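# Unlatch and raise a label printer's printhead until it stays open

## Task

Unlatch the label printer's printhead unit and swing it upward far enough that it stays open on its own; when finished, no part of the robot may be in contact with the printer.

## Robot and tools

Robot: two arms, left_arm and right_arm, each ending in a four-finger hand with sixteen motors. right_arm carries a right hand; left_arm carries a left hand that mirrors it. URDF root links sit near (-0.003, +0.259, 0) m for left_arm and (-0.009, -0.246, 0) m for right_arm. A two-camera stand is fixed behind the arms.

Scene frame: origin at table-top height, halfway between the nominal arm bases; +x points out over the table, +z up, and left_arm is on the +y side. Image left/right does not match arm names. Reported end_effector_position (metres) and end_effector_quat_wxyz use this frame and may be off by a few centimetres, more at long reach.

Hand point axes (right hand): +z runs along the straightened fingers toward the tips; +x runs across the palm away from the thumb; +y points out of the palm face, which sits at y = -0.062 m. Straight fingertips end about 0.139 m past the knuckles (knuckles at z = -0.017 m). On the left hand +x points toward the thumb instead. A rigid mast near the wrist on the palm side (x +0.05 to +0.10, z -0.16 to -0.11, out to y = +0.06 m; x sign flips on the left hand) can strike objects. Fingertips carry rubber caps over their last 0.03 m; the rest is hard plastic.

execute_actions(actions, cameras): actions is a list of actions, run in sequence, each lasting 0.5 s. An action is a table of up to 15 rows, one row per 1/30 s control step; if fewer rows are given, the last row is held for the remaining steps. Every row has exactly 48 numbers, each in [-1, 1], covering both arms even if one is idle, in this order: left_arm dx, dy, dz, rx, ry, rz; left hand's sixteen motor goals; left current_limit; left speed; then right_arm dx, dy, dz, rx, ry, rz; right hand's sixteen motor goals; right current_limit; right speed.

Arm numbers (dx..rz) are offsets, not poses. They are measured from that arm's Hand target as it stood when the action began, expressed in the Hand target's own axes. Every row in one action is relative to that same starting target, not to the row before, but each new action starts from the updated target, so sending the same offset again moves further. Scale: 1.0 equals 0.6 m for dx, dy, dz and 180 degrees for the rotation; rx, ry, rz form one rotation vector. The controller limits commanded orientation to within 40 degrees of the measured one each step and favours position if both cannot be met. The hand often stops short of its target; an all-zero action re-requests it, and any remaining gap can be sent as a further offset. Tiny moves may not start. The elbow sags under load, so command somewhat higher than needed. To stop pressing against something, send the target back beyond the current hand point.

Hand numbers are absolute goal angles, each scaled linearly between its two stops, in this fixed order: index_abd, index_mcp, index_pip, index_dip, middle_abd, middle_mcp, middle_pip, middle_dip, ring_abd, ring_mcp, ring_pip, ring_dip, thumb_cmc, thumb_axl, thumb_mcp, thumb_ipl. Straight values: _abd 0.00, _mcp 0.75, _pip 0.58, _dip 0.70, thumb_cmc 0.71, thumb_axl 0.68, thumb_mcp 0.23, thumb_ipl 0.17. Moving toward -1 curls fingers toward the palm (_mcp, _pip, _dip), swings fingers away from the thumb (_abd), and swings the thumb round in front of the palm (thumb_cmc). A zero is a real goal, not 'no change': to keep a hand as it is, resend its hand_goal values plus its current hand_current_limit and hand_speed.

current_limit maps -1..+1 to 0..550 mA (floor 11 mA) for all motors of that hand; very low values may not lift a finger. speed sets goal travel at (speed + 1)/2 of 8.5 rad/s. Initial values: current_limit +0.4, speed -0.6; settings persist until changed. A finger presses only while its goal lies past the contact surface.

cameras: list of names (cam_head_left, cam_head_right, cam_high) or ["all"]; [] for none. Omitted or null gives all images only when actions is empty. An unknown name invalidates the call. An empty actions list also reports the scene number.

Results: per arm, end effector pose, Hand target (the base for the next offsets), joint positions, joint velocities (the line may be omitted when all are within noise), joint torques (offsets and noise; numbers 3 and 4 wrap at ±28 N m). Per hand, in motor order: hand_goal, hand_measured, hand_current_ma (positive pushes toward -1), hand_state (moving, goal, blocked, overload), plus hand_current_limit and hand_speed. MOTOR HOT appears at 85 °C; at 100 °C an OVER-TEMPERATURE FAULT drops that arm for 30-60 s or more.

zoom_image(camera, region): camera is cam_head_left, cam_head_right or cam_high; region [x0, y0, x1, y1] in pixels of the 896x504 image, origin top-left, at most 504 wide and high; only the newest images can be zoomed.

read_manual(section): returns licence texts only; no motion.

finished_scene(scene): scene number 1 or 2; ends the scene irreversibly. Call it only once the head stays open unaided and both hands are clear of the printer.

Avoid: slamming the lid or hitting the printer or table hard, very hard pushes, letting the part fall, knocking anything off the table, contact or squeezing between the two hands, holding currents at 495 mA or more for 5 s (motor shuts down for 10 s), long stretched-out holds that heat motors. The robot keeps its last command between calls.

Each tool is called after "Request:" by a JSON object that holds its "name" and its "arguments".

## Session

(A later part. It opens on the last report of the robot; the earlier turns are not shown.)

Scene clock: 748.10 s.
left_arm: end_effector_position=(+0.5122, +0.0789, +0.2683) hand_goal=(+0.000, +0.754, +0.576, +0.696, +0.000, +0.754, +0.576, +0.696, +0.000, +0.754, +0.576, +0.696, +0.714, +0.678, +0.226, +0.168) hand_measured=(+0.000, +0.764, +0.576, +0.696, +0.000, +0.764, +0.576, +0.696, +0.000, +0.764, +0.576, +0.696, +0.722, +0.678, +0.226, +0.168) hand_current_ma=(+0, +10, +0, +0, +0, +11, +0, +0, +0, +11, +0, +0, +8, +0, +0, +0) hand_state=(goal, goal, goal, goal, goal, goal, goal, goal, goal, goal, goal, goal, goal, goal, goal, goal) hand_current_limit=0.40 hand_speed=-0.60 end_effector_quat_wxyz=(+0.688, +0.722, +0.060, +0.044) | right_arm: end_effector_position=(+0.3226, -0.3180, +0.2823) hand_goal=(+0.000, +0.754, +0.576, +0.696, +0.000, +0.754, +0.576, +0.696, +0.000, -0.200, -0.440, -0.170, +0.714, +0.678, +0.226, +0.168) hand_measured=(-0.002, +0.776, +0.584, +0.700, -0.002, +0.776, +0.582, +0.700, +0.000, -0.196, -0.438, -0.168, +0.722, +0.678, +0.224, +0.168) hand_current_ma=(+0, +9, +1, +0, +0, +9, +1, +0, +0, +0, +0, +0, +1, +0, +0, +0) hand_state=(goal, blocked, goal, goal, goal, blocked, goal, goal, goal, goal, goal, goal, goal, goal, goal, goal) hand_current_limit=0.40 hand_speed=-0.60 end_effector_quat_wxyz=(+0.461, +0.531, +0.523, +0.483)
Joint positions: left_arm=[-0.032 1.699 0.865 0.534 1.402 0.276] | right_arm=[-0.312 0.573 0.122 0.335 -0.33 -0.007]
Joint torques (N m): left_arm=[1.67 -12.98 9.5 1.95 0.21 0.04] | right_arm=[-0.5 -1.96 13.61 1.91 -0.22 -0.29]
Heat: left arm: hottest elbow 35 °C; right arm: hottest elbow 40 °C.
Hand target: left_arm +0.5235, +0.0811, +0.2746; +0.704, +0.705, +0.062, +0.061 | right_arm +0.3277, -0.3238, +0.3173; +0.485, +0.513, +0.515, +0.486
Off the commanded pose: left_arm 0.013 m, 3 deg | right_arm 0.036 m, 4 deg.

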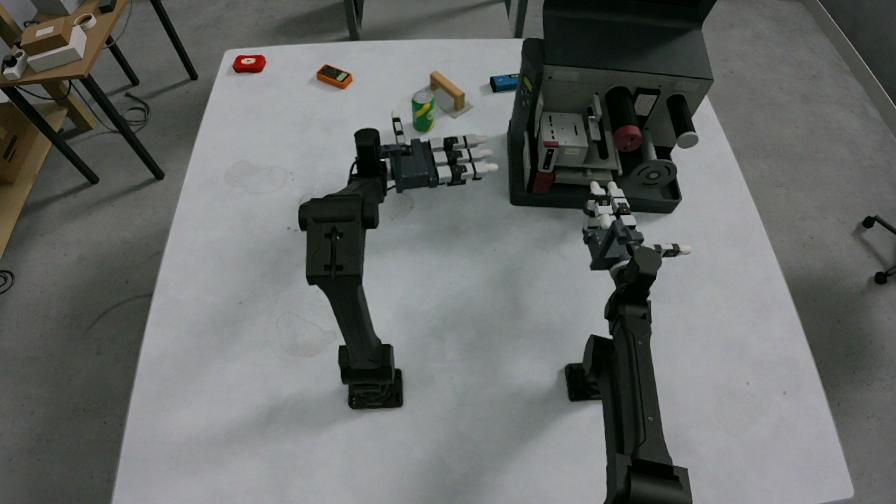

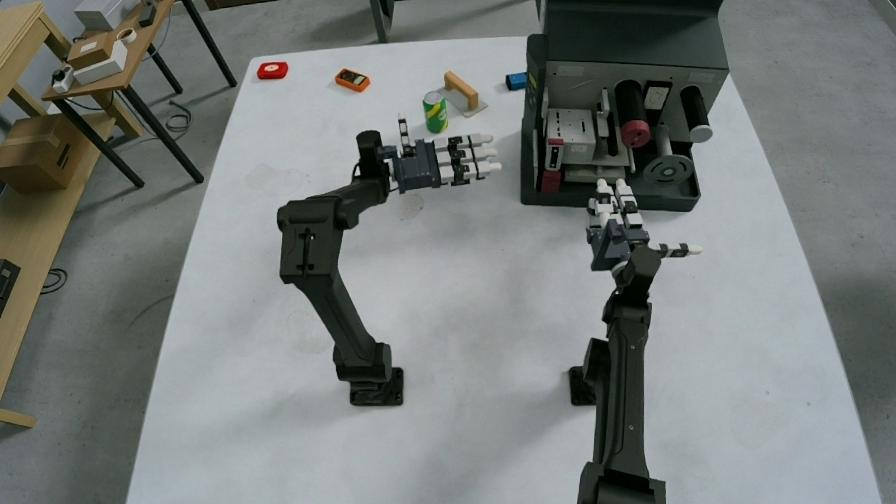

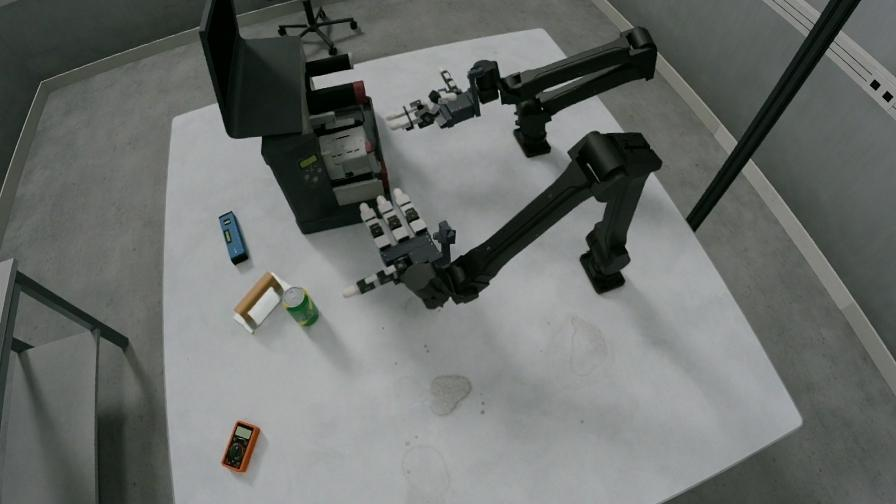

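Request:
{"name": "execute_actions", "arguments": {"actions": [[[0.011,0.015,0.114,0,0,0,0,0.754,0.576,0.696,0,0.754,0.576,0.696,0,-0.2,-0.44,-0.17,-0.571,0.678,0.226,0.168,0.4,-0.6,0,0,0,0,0,0,0,0.754,0.576,0.696,0,0.754,0.576,0.696,0,-0.2,-0.44,-0.17,0.714,0.678,0.226,0.168,0.4,-0.6]],[[-0.013,0,0.074,0,0,0,0,0.754,0.576,0.696,0,0.754,0.576,0.696,0,-0.2,-0.44,-0.17,-0.571,0.678,0.226,0.168,0.4,-0.6,0,0,0,0,0,0,0,0.754,0.576,0.696,0,0.754,0.576,0.696,0,-0.2,-0.44,-0.17,0.714,0.678,0.226,0.168,0.4,-0.6]]], "cameras": ["all"]}}

Request:
{"name": "zoom_image", "arguments": {"camera": "cam_head_left", "region": [500, 110, 600, 210]}}

Request:
{"name": "zoom_image", "arguments": {"camera": "cam_high", "region": [300, 110, 410, 220]}}

Scene clock: 795.30 s.
left_arm: end_effector_position=(+0.5273, -0.0299, +0.2681) hand_goal=(+0.000, +0.754, +0.576, +0.696, +0.000, +0.754, +0.576, +0.696, +0.000, -0.200, -0.440, -0.170, -0.570, +0.678, +0.226, +0.168) hand_measured=(+0.000, +0.764, +0.576, +0.696, +0.000, +0.764, +0.576, +0.696, +0.000, -0.194, -0.440, -0.168, -0.566, +0.678, +0.226, +0.168) hand_current_ma=(+0, +10, +0, +0, +0, +11, +0, +0, +0, +7, +0, +1, +3, +0, +0, +0) hand_state=(goal, goal, goal, goal, goal, goal, goal, goal, goal, goal, goal, goal, goal, goal, goal, goal) hand_current_limit=0.40 hand_speed=-0.60 end_effector_quat_wxyz=(+0.697, +0.712, +0.073, +0.045) | right_arm: end_effector_position=(+0.3226, -0.3180, +0.2823) hand_goal=(+0.000, +0.754, +0.576, +0.696, +0.000, +0.754, +0.576, +0.696, +0.000, -0.200, -0.440, -0.170, +0.714, +0.678, +0.226, +0.168) hand_measured=(-0.002, +0.776, +0.584, +0.700, -0.002, +0.776, +0.582, +0.700, +0.000, -0.196, -0.438, -0.168, +0.722, +0.678, +0.224, +0.168) hand_current_ma=(+0, +9, +1, +0, +0, +9, +1, +0, +0, +0, +0, +0, +1, +0, +0, +0) hand_state=(goal, blocked, goal, goal, goal, blocked, goal, goal, goal, goal, goal, goal, goal, goal, goal, goal) hand_current_limit=0.40 hand_speed=-0.60 end_effector_quat_wxyz=(+0.461, +0.531, +0.523, +0.483)
Joint positions: left_arm=[-0.262 1.791 0.918 0.813 1.158 0.017] | right_arm=[-0.312 0.573 0.122 0.335 -0.33 -0.007]
Joint torques (N m): left_arm=[1.67 -14.27 10.95 2.17 -0.09 -0.06] | right_arm=[-0.5 -1.96 13.61 1.91 -0.22 -0.29]
Heat: left arm: hottest elbow 36 °C; right arm: hottest elbow 40 °C.
Hand target: left_arm +0.5420, -0.0301, +0.2834; +0.704, +0.705, +0.062, +0.061 | right_arm +0.3277, -0.3238, +0.3173; +0.485, +0.513, +0.515, +0.486
Off the commanded pose: left_arm 0.021 m, 2 deg | right_arm 0.036 m, 4 deg.

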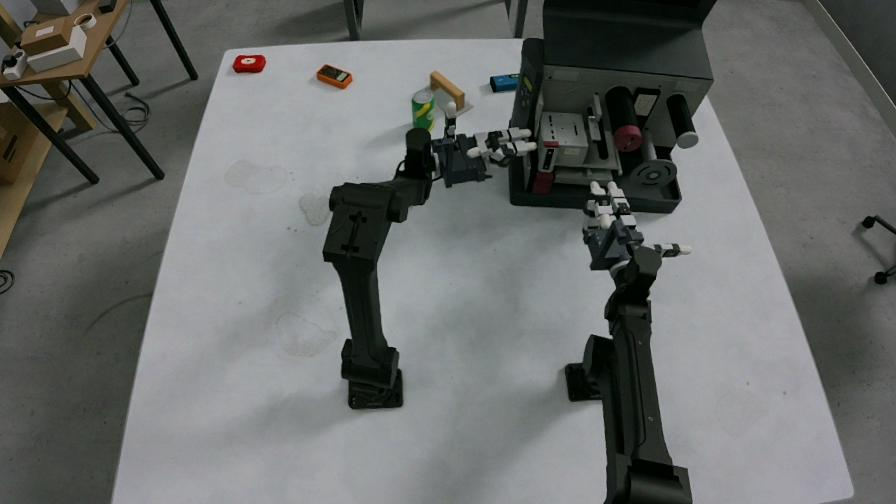

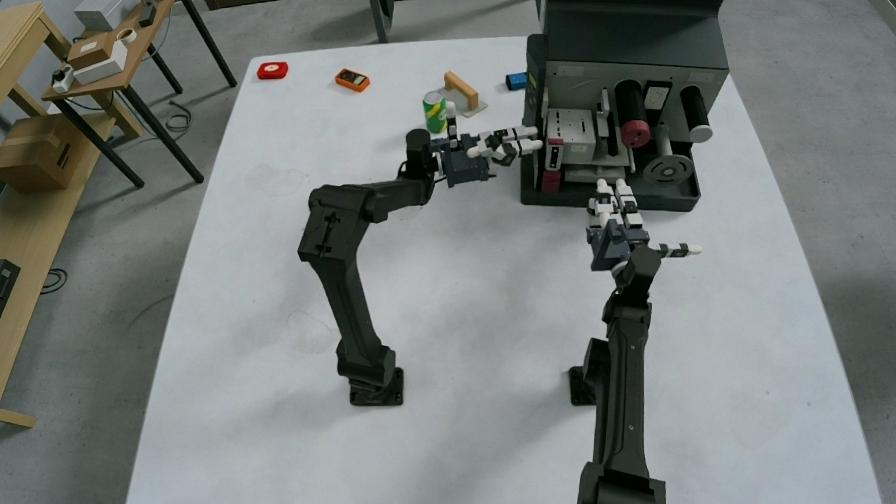

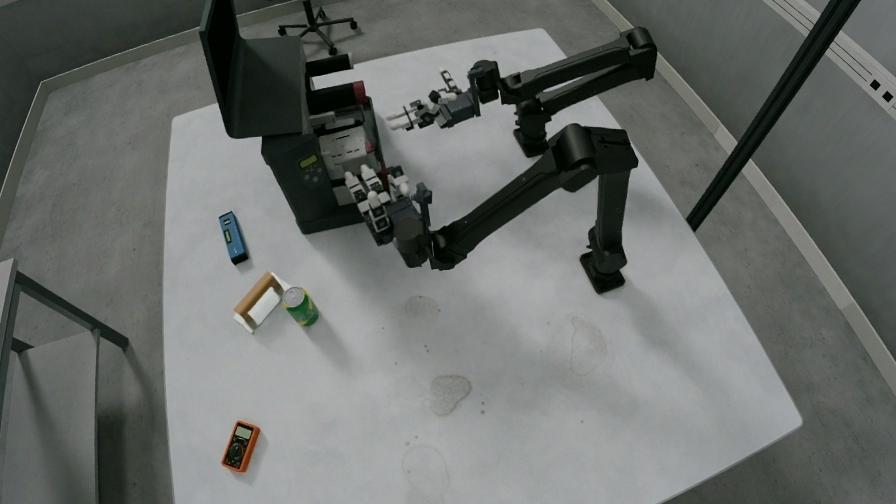

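Scaled by 5.040 from the camera's 896x504 image, which has a finer 1280x720 frame.

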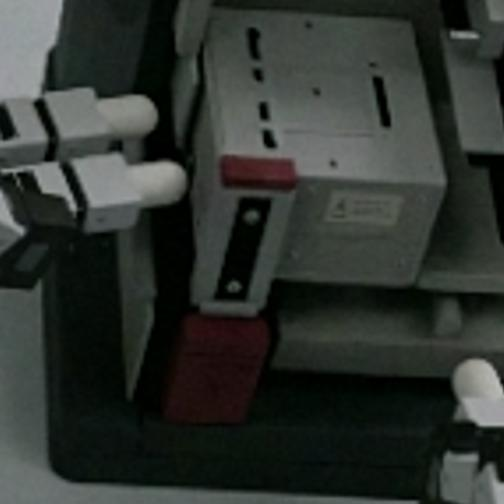

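Scaled by 4.582 from the camera's 896x504 image, which has a finer 1280x720 frame.

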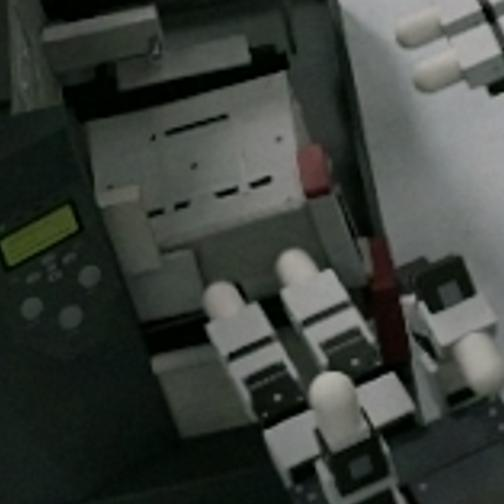

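Request:
{"name": "execute_actions", "arguments": {"actions": [[[-0.006,0,0.033,0,0,0,0,0.754,0.576,0.696,0,0.754,0.576,0.696,0,-0.2,-0.44,-0.17,-0.571,0.678,0.226,0.168,0.4,-0.6,0,0,0,0,0,0,0,0.754,0.576,0.696,0,0.754,0.576,0.696,0,-0.2,-0.44,-0.17,0.714,0.678,0.226,0.168,0.4,-0.6]],[[-0.006,0.01,0.033,0,0,0,0,0.754,0.576,0.696,0,0.754,0.576,0.696,0,-0.2,-0.44,-0.17,-0.571,0.678,0.226,0.168,0.4,-0.6,0,0,0,0,0,0,0,0.754,0.576,0.696,0,0.754,0.576,0.696,0,-0.2,-0.44,-0.17,0.714,0.678,0.226,0.168,0.4,-0.6]]], "cameras": ["all"]}}

Request:
{"name": "zoom_image", "arguments": {"camera": "cam_head_left", "region": [500, 110, 600, 210]}}

Request:
{"name": "zoom_image", "arguments": {"camera": "cam_high", "region": [300, 110, 410, 220]}}

Scene clock: 809.87 s.
left_arm: end_effector_position=(+0.5348, -0.0423, +0.2680) hand_goal=(+0.000, +0.754, +0.576, +0.696, +0.000, +0.754, +0.576, +0.696, +0.000, -0.200, -0.440, -0.170, -0.570, +0.678, +0.226, +0.168) hand_measured=(+0.000, +0.764, +0.576, +0.696, -0.042, +0.764, +0.576, +0.696, +0.000, -0.194, -0.440, -0.168, -0.568, +0.678, +0.226, +0.168) hand_current_ma=(+0, +10, +0, +0, -69, +11, +0, +0, +0, +5, +0, +1, +2, +0, +0, +0) hand_state=(goal, goal, goal, goal, blocked, goal, goal, goal, goal, goal, goal, goal, goal, goal, goal, goal) hand_current_limit=0.40 hand_speed=-0.60 end_effector_quat_wxyz=(+0.696, +0.711, +0.086, +0.058) | right_arm: end_effector_position=(+0.3226, -0.3180, +0.2823) hand_goal=(+0.000, +0.754, +0.576, +0.696, +0.000, +0.754, +0.576, +0.696, +0.000, -0.200, -0.440, -0.170, +0.714, +0.678, +0.226, +0.168) hand_measured=(-0.002, +0.776, +0.584, +0.700, -0.002, +0.776, +0.582, +0.700, +0.000, -0.196, -0.438, -0.168, +0.722, +0.678, +0.224, +0.168) hand_current_ma=(+0, +9, +1, +0, +0, +9, +1, +0, +0, +0, +0, +0, +1, +0, +0, +0) hand_state=(goal, blocked, goal, goal, goal, blocked, goal, goal, goal, goal, goal, goal, goal, goal, goal, goal) hand_current_limit=0.40 hand_speed=-0.60 end_effector_quat_wxyz=(+0.461, +0.531, +0.523, +0.483)
Joint positions: left_arm=[-0.29 1.801 0.934 0.813 1.094 0.012] | right_arm=[-0.312 0.573 0.122 0.335 -0.33 -0.007]
Joint torques (N m): left_arm=[-2.67 -14.92 12.21 1.35 -0.6 -0.08] | right_arm=[-0.56 -1.96 13.61 1.91 -0.22 -0.29]
Heat: left arm: hottest elbow 37 °C; right arm: hottest elbow 40 °C.
Hand target: left_arm +0.5418, -0.0704, +0.2893; +0.704, +0.705, +0.062, +0.061 | right_arm +0.3277, -0.3238, +0.3173; +0.485, +0.513, +0.515, +0.486
Off the commanded pose: left_arm 0.036 m, 3 deg | right_arm 0.036 m, 4 deg.

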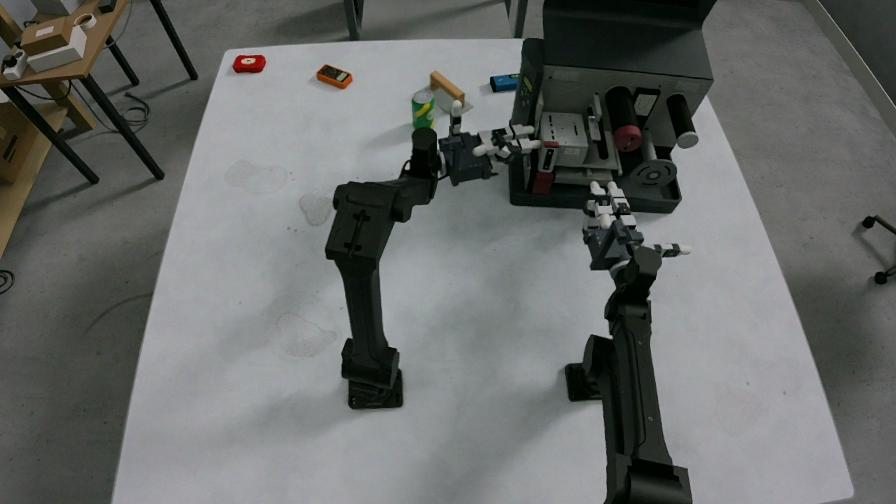

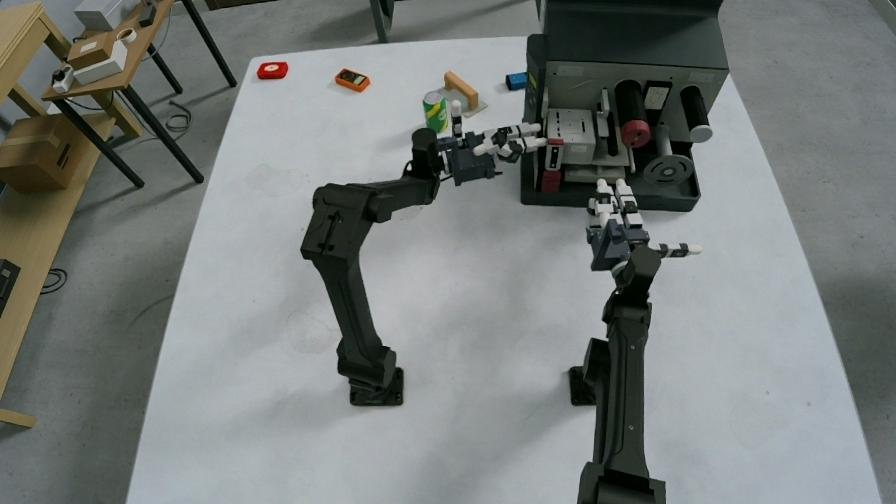

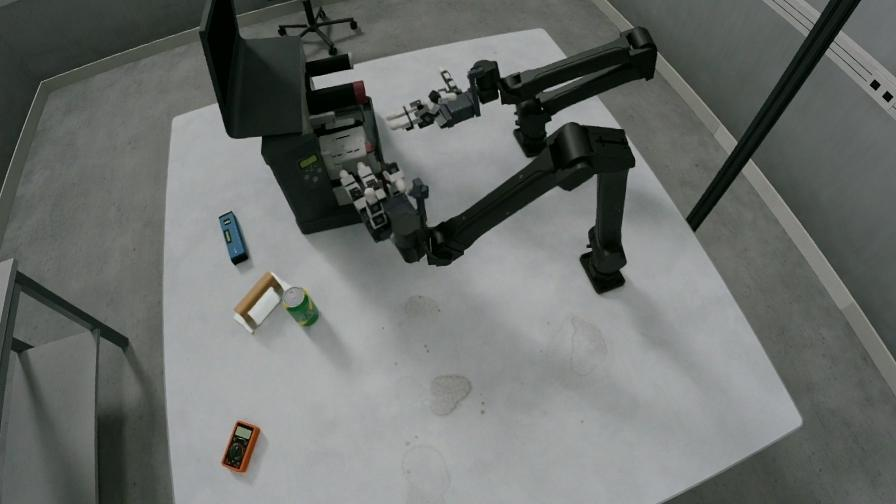

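Scaled by 5.040 from the camera's 896x504 image, which has a finer 1280x720 frame.

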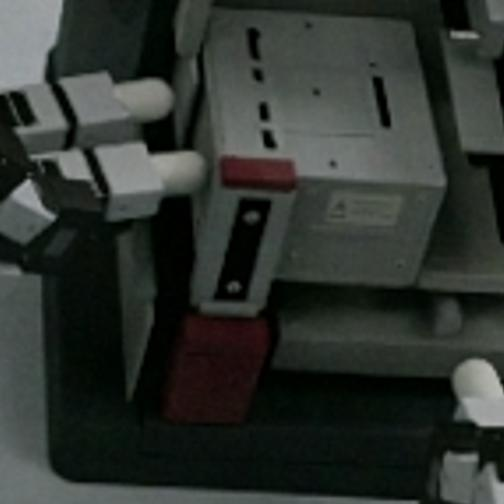

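Scaled by 4.582 from the camera's 896x504 image, which has a finer 1280x720 frame.

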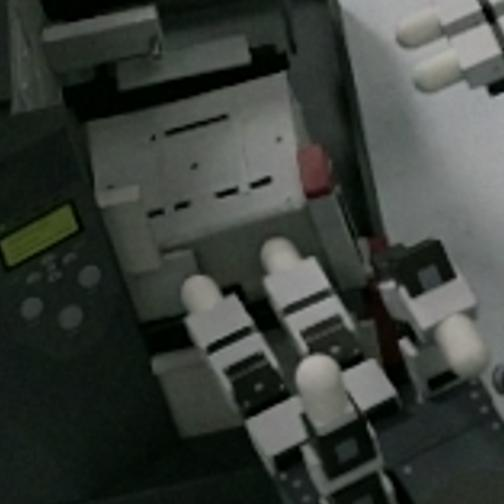

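Request:
{"name": "execute_actions", "arguments": {"actions": [[[0,0.03,0.01,0,0,0,0,0.754,0.576,0.696,0,0.754,0.576,0.696,0,-0.2,-0.44,-0.17,-0.571,0.678,0.226,0.168,0.4,-0.6,0,0,0,0,0,0,0,0.754,0.576,0.696,0,0.754,0.576,0.696,0,-0.2,-0.44,-0.17,0.714,0.678,0.226,0.168,0.4,-0.6]],[[0,0.03,0.01,0,0,0,0,0.754,0.576,0.696,0,0.754,0.576,0.696,0,-0.2,-0.44,-0.17,-0.571,0.678,0.226,0.168,0.4,-0.6,0,0,0,0,0,0,0,0.754,0.576,0.696,0,0.754,0.576,0.696,0,-0.2,-0.44,-0.17,0.714,0.678,0.226,0.168,0.4,-0.6]]], "cameras": ["all"]}}

Request:
{"name": "zoom_image", "arguments": {"camera": "cam_head_left", "region": [500, 110, 600, 210]}}

Request:
{"name": "zoom_image", "arguments": {"camera": "cam_high", "region": [300, 110, 410, 220]}}

Scene clock: 828.53 s.
left_arm: end_effector_position=(+0.5404, -0.0445, +0.2809) hand_goal=(+0.000, +0.754, +0.576, +0.696, +0.000, +0.754, +0.576, +0.696, +0.000, -0.200, -0.440, -0.170, -0.570, +0.678, +0.226, +0.168) hand_measured=(+0.000, +0.764, +0.576, +0.696, -0.052, +0.806, +0.606, +0.710, +0.000, -0.194, -0.440, -0.168, -0.568, +0.678, +0.226, +0.168) hand_current_ma=(+0, +10, +0, +0, -91, +124, +53, +18, +0, +5, +0, +1, +2, +0, +0, +0) hand_state=(goal, goal, goal, goal, blocked, blocked, blocked, goal, goal, goal, goal, goal, goal, goal, goal, goal) hand_current_limit=0.40 hand_speed=-0.60 end_effector_quat_wxyz=(+0.690, +0.714, +0.104, +0.051) | right_arm: end_effector_position=(+0.3226, -0.3180, +0.2823) hand_goal=(+0.000, +0.754, +0.576, +0.696, +0.000, +0.754, +0.576, +0.696, +0.000, -0.200, -0.440, -0.170, +0.714, +0.678, +0.226, +0.168) hand_measured=(-0.002, +0.776, +0.584, +0.700, -0.002, +0.776, +0.582, +0.700, +0.000, -0.196, -0.438, -0.168, +0.722, +0.678, +0.224, +0.168) hand_current_ma=(+0, +9, +1, +0, +0, +9, +1, +0, +0, +0, +0, +0, +1, +0, +0, +0) hand_state=(goal, blocked, goal, goal, goal, blocked, goal, goal, goal, goal, goal, goal, goal, goal, goal, goal) hand_current_limit=0.40 hand_speed=-0.60 end_effector_quat_wxyz=(+0.461, +0.531, +0.523, +0.483)
Joint positions: left_arm=[-0.295 1.761 0.946 0.727 1.072 0.006] | right_arm=[-0.312 0.573 0.122 0.335 -0.33 -0.007]
Joint torques (N m): left_arm=[-3.96 -16.67 14.01 1.1 -0.41 -0.04] | right_arm=[-0.56 -1.96 13.6 1.91 -0.22 -0.29]
Heat: left arm: hottest elbow 39 °C; right arm: hottest elbow 40 °C.
Hand target: left_arm +0.5438, -0.0823, +0.3253; +0.704, +0.705, +0.062, +0.061 | right_arm +0.3277, -0.3238, +0.3173; +0.485, +0.513, +0.515, +0.486
Off the commanded pose: left_arm 0.058 m, 5 deg | right_arm 0.036 m, 4 deg.

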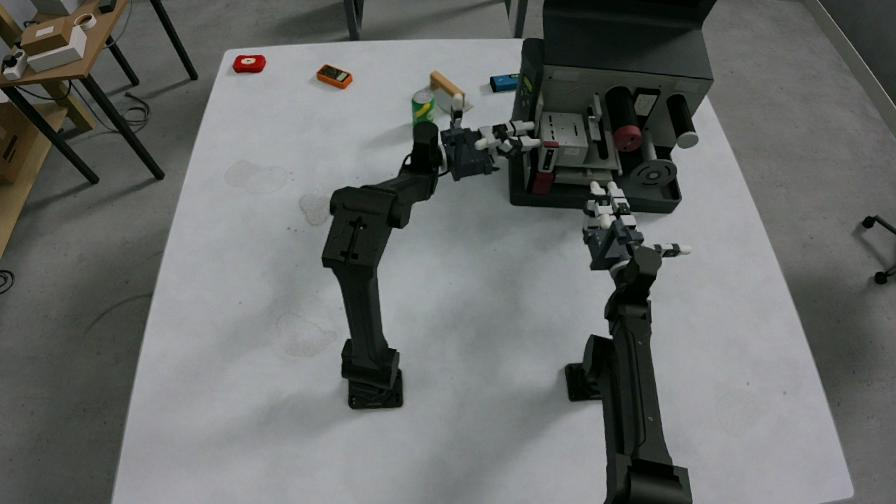

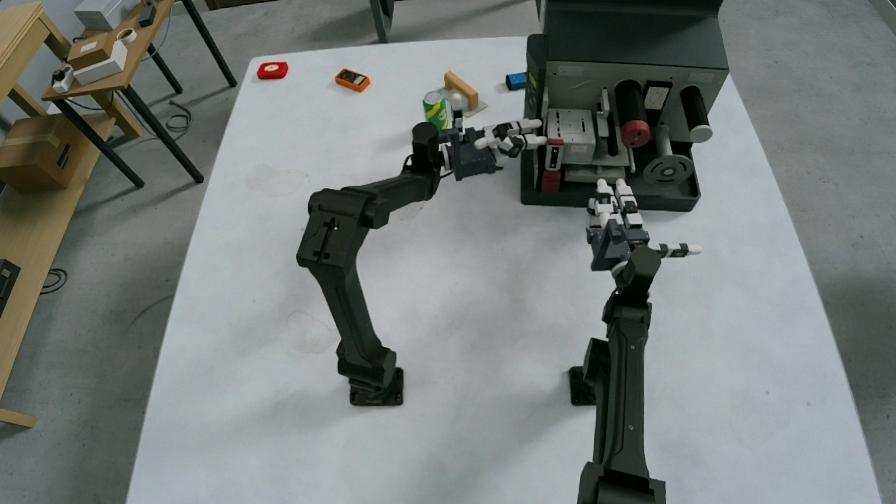

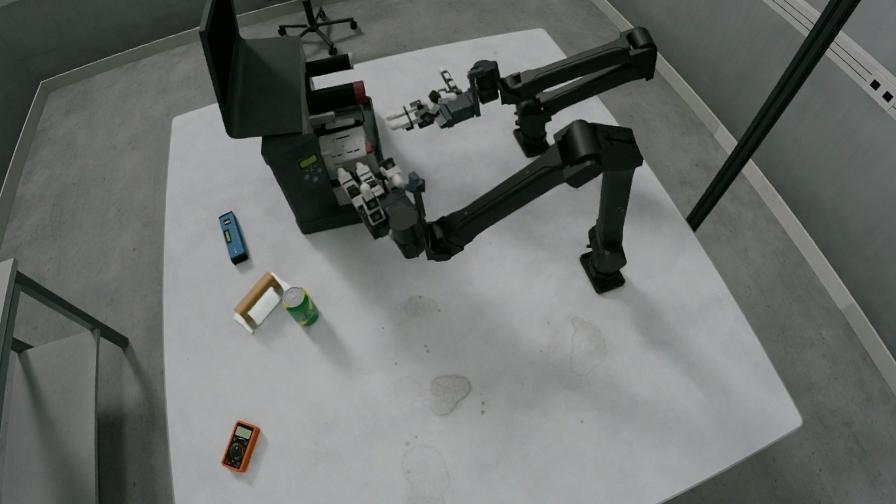

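Scaled by 5.040 from the camera's 896x504 image, which has a finer 1280x720 frame.

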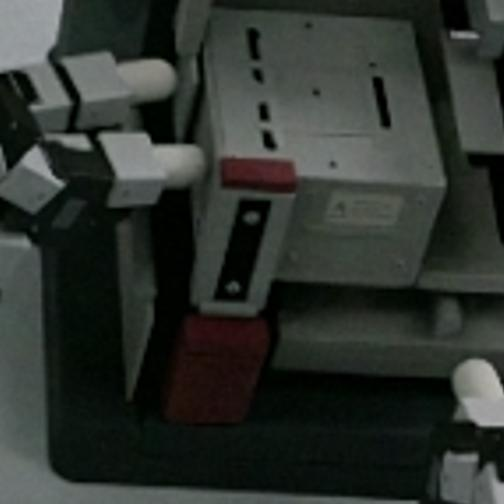

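Scaled by 4.582 from the camera's 896x504 image, which has a finer 1280x720 frame.

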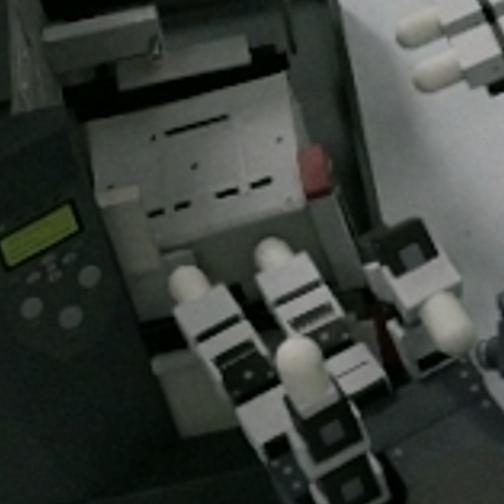

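Request:
{"name": "execute_actions", "arguments": {"actions": [[[0,0.03,0.0,0,-0.022,0,0,0.74,0.576,0.696,0,0.74,0.576,0.696,0,-0.2,-0.44,-0.17,-0.571,0.678,0.226,0.168,0.8,-0.6,0,0,0,0,0,0,0,0.754,0.576,0.696,0,0.754,0.576,0.696,0,-0.2,-0.44,-0.17,0.714,0.678,0.226,0.168,0.4,-0.6]],[[0,0.03,0.01,0,-0.022,0,0,0.7,0.576,0.696,0,0.7,0.576,0.696,0,-0.2,-0.44,-0.17,-0.571,0.678,0.226,0.168,0.8,-0.6,0,0,0,0,0,0,0,0.754,0.576,0.696,0,0.754,0.576,0.696,0,-0.2,-0.44,-0.17,0.714,0.678,0.226,0.168,0.4,-0.6]]], "cameras": ["all"]}}

Request:
{"name": "zoom_image", "arguments": {"camera": "cam_head_left", "region": [500, 110, 600, 210]}}

Request:
{"name": "zoom_image", "arguments": {"camera": "cam_high", "region": [300, 110, 410, 220]}}

Scene clock: 854.73 s.
left_arm: end_effector_position=(+0.5481, -0.0510, +0.3022) hand_goal=(+0.000, +0.700, +0.576, +0.696, +0.000, +0.700, +0.576, +0.696, +0.000, -0.200, -0.440, -0.170, -0.570, +0.678, +0.226, +0.168) hand_measured=(+0.000, +0.720, +0.576, +0.696, +0.040, +0.858, +0.664, +0.744, +0.000, -0.194, -0.440, -0.168, -0.568, +0.678, +0.226, +0.168) hand_current_ma=(+0, +32, +0, +0, +62, +495, +244, +104, +0, +5, +0, +1, +2, +0, +0, +0) hand_state=(goal, blocked, goal, goal, blocked, blocked, blocked, blocked, goal, goal, goal, goal, goal, goal, goal, goal) hand_current_limit=0.80 hand_speed=-0.60 end_effector_quat_wxyz=(+0.692, +0.718, +0.075, -0.001) | right_arm: end_effector_position=(+0.3226, -0.3180, +0.2823) hand_goal=(+0.000, +0.754, +0.576, +0.696, +0.000, +0.754, +0.576, +0.696, +0.000, -0.200, -0.440, -0.170, +0.714, +0.678, +0.226, +0.168) hand_measured=(-0.002, +0.776, +0.584, +0.700, -0.002, +0.776, +0.582, +0.700, +0.000, -0.196, -0.438, -0.168, +0.722, +0.678, +0.224, +0.168) hand_current_ma=(+0, +9, +1, +0, +0, +9, +1, +0, +0, +0, +0, +0, +1, +0, +0, +0) hand_state=(goal, blocked, goal, goal, goal, blocked, goal, goal, goal, goal, goal, goal, goal, goal, goal, goal) hand_current_limit=0.40 hand_speed=-0.60 end_effector_quat_wxyz=(+0.461, +0.531, +0.523, +0.483)
Joint positions: left_arm=[-0.282 1.76 1.037 0.604 1.2 0.006] | right_arm=[-0.312 0.573 0.122 0.335 -0.33 -0.007]
Joint torques (N m): left_arm=[-3.72 -18.2 15.01 1.55 0.69 -0.03] | right_arm=[-0.5 -1.96 13.61 1.91 -0.21 -0.29]
Heat: left arm: hottest elbow 41 °C; right arm: hottest elbow 40 °C.
Hand target: left_arm +0.5446, -0.0883, +0.3614; +0.706, +0.707, +0.013, +0.013 | right_arm +0.3277, -0.3238, +0.3173; +0.485, +0.513, +0.515, +0.486
Off the commanded pose: left_arm 0.070 m, 8 deg | right_arm 0.036 m, 4 deg.

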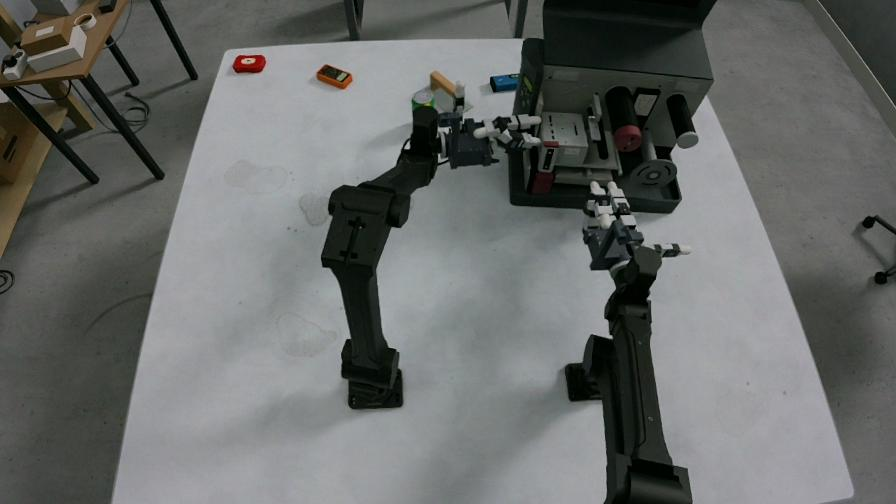

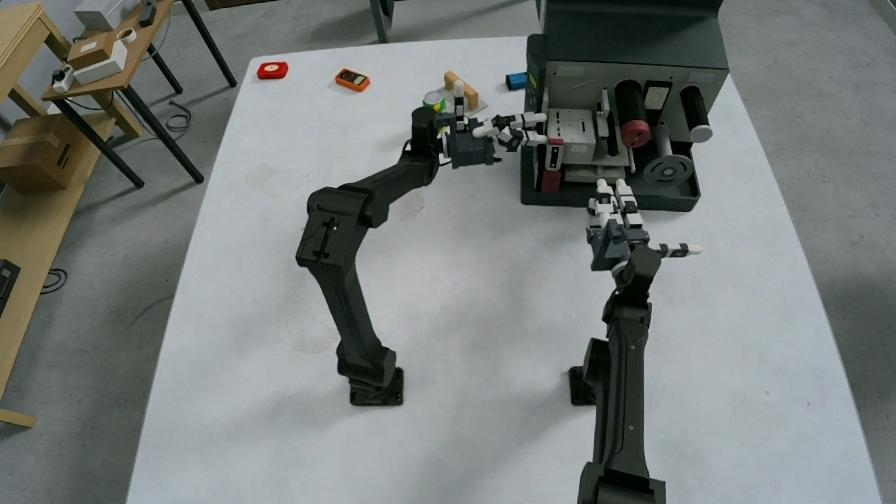

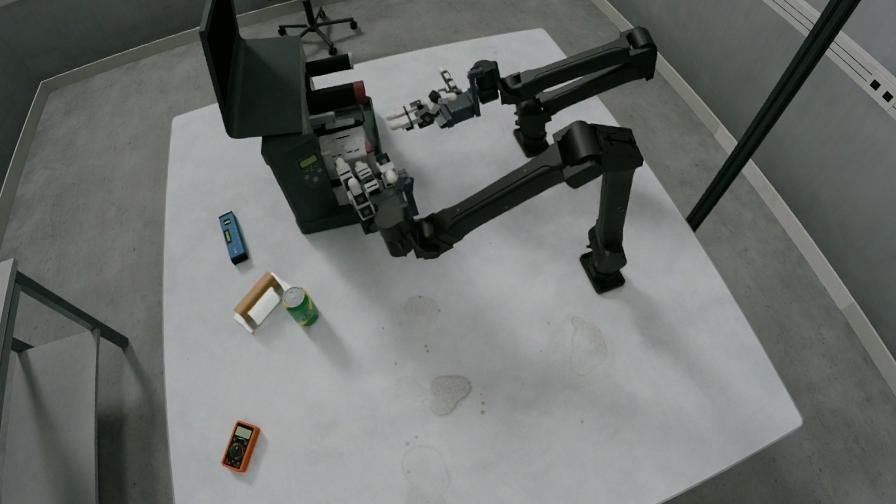

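Scaled by 5.040 from the camera's 896x504 image, which has a finer 1280x720 frame.

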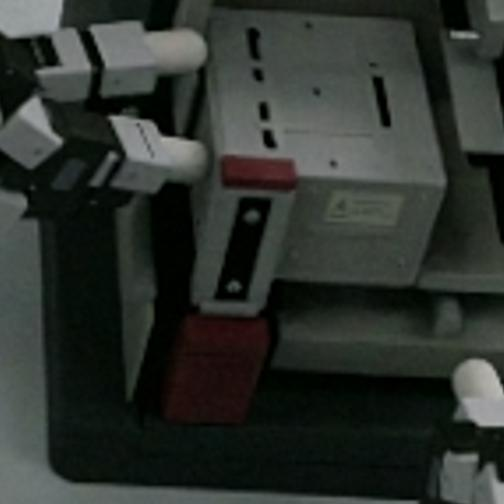

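Scaled by 4.582 from the camera's 896x504 image, which has a finer 1280x720 frame.

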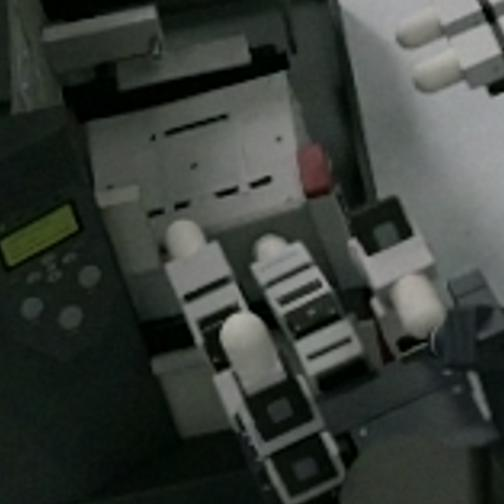

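Request:
{"name": "execute_actions", "arguments": {"actions": [[[0,-0.06,-0.06,0,0,0,0,0.754,0.576,0.696,0,0.754,0.576,0.696,0,-0.2,-0.44,-0.17,-0.571,0.678,0.226,0.168,0.2,-0.6,0.0,0,0,0,0,0,0,0.754,0.576,0.696,0,0.754,0.576,0.696,0,-0.2,-0.44,-0.17,0.714,0.678,0.226,0.168,0.4,-0.6]],[[0,-0.02,-0.08,0,0,0,0,0.754,0.576,0.696,0,0.754,0.576,0.696,0,-0.2,-0.44,-0.17,-0.571,0.678,0.226,0.168,0.2,-0.6,0.06,-0.04,0,-0.05,0,0,0,-0.2,-0.44,-0.17,0,1.0,0.576,0.696,0,-0.2,-0.44,-0.17,0.714,0.678,0.226,0.168,0.4,-0.6]],[[0,0,-0.1,0,0,0,0,0.754,0.576,0.696,0,0.754,0.576,0.696,0,-0.2,-0.44,-0.17,-0.571,0.678,0.226,0.168,0.2,-0.6,0.08,-0.03,0.04,-0.04,0,0,0,-0.2,-0.44,-0.17,0,1.0,0.576,0.696,0,-0.2,-0.44,-0.17,0.714,0.678,0.226,0.168,0.4,-0.6]]], "cameras": ["all"]}}

Request:
{"name": "zoom_image", "arguments": {"camera": "cam_head_left", "region": [510, 110, 610, 210]}}

Request:
{"name": "zoom_image", "arguments": {"camera": "cam_high", "region": [300, 110, 410, 220]}}

Scene clock: 925.97 s.
left_arm: end_effector_position=(+0.5476, +0.0597, +0.3044) hand_goal=(+0.000, +0.754, +0.576, +0.696, +0.000, +0.754, +0.576, +0.696, +0.000, -0.200, -0.440, -0.170, -0.570, +0.678, +0.226, +0.168) hand_measured=(+0.000, +0.762, +0.576, +0.696, +0.002, +0.776, +0.584, +0.700, +0.000, -0.196, -0.440, -0.168, -0.568, +0.678, +0.226, +0.168) hand_current_ma=(+0, +7, +0, +0, +1, +33, +7, +2, +0, +4, +0, +1, +1, +0, +0, +0) hand_state=(goal, goal, goal, goal, goal, blocked, goal, goal, goal, goal, goal, goal, goal, goal, goal, goal) hand_current_limit=0.20 hand_speed=-0.60 end_effector_quat_wxyz=(+0.705, +0.708, +0.031, +0.003) | right_arm: end_effector_position=(+0.3440, -0.2475, +0.2651) hand_goal=(+0.000, -0.200, -0.440, -0.170, +0.000, +1.000, +0.576, +0.696, +0.000, -0.200, -0.440, -0.170, +0.714, +0.678, +0.226, +0.168) hand_measured=(+0.000, -0.194, -0.440, -0.168, +0.000, +1.000, +0.582, +0.700, +0.000, -0.196, -0.440, -0.168, +0.724, +0.678, +0.224, +0.168) hand_current_ma=(+0, +1, +0, +0, +0, +0, +1, +0, +0, +0, +0, +0, +2, +0, +0, +0) hand_state=(goal, goal, goal, goal, goal, goal, goal, goal, goal, goal, goal, goal, goal, goal, goal, goal) hand_current_limit=0.40 hand_speed=-0.60 end_effector_quat_wxyz=(+0.535, +0.466, +0.457, +0.537)
Joint positions: left_arm=[-0.067 1.775 1.018 0.706 1.474 0.011] | right_arm=[0.126 1.414 0.089 1.476 0.128 -0.008]
Joint torques (N m): left_arm=[0.5 -17.08 7.17 1.81 0.15 0.16] | right_arm=[2.43 -5.25 5.96 2.8 0.11 -0.28]
Heat: left arm: hottest elbow 41 °C; right arm: hottest elbow 40 °C.
Hand target: left_arm +0.5393, +0.0557, +0.3136; +0.707, +0.707, +0.013, +0.013 | right_arm +0.3518, -0.2399, +0.2777; +0.553, +0.440, +0.441, +0.553
Off the commanded pose: left_arm 0.013 m, 2 deg | right_arm 0.017 m, 5 deg.
HAND FAULT: one or more motors of the hand drew too much current for too long and shut down. This happened 3 times since the last result. The arm does not stop for it. Each such motor holds nothing for 10 seconds from its own shutdown, also while the arm is stopped by a fault of its own. Then it runs to the goal last written, under the current limit last written. A HAND FAULT can take a little off the scene's score.

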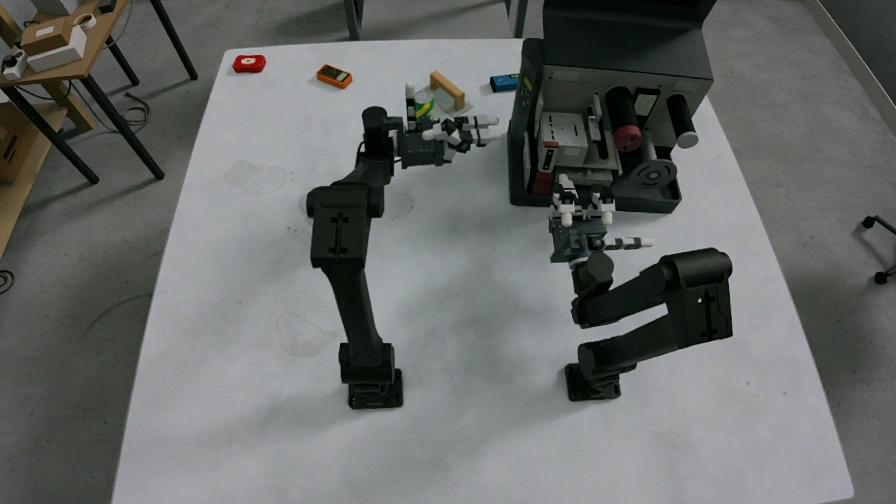

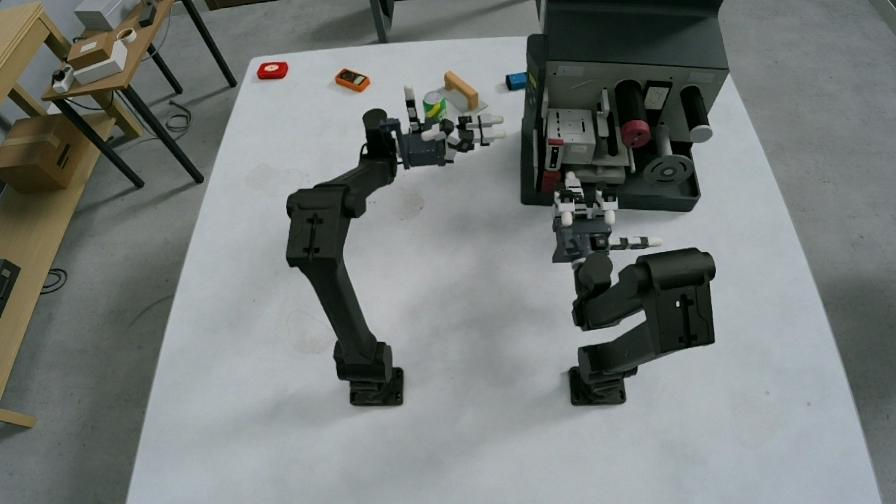

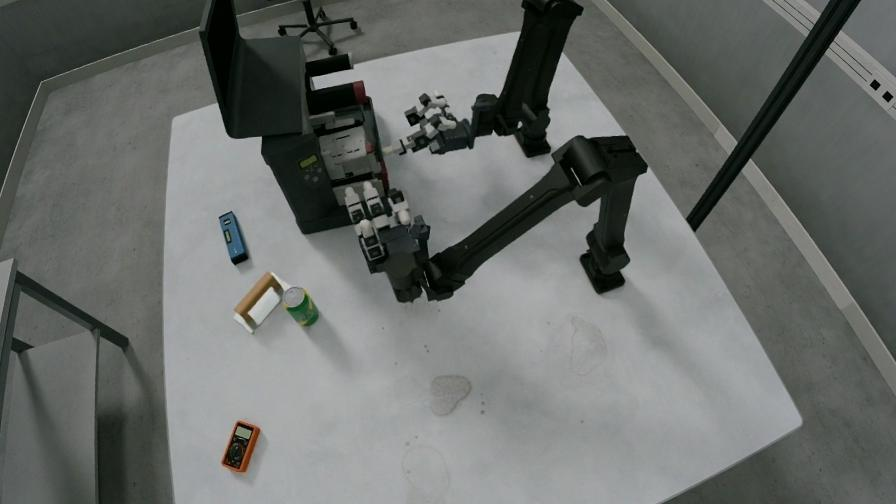

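Scaled by 5.040 from the camera's 896x504 image, which has a finer 1280x720 frame.

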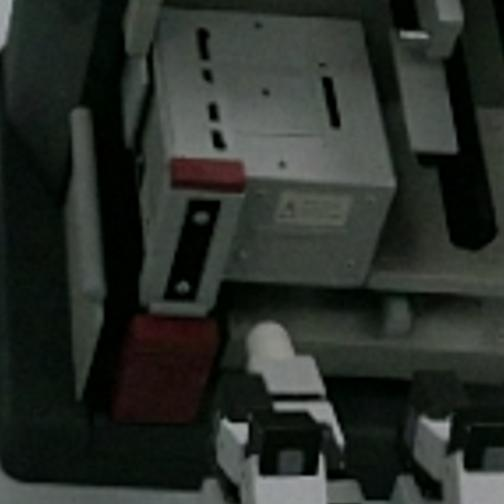

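Scaled by 4.582 from the camera's 896x504 image, which has a finer 1280x720 frame.

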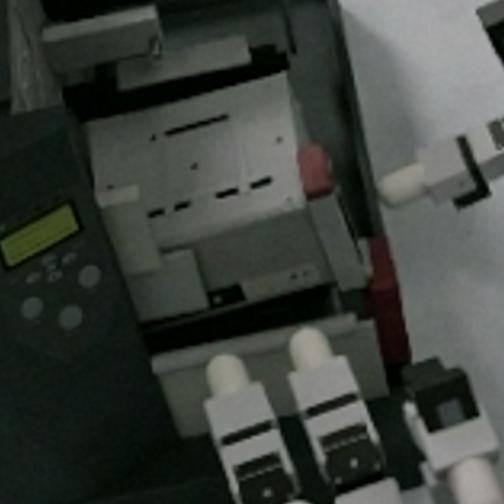

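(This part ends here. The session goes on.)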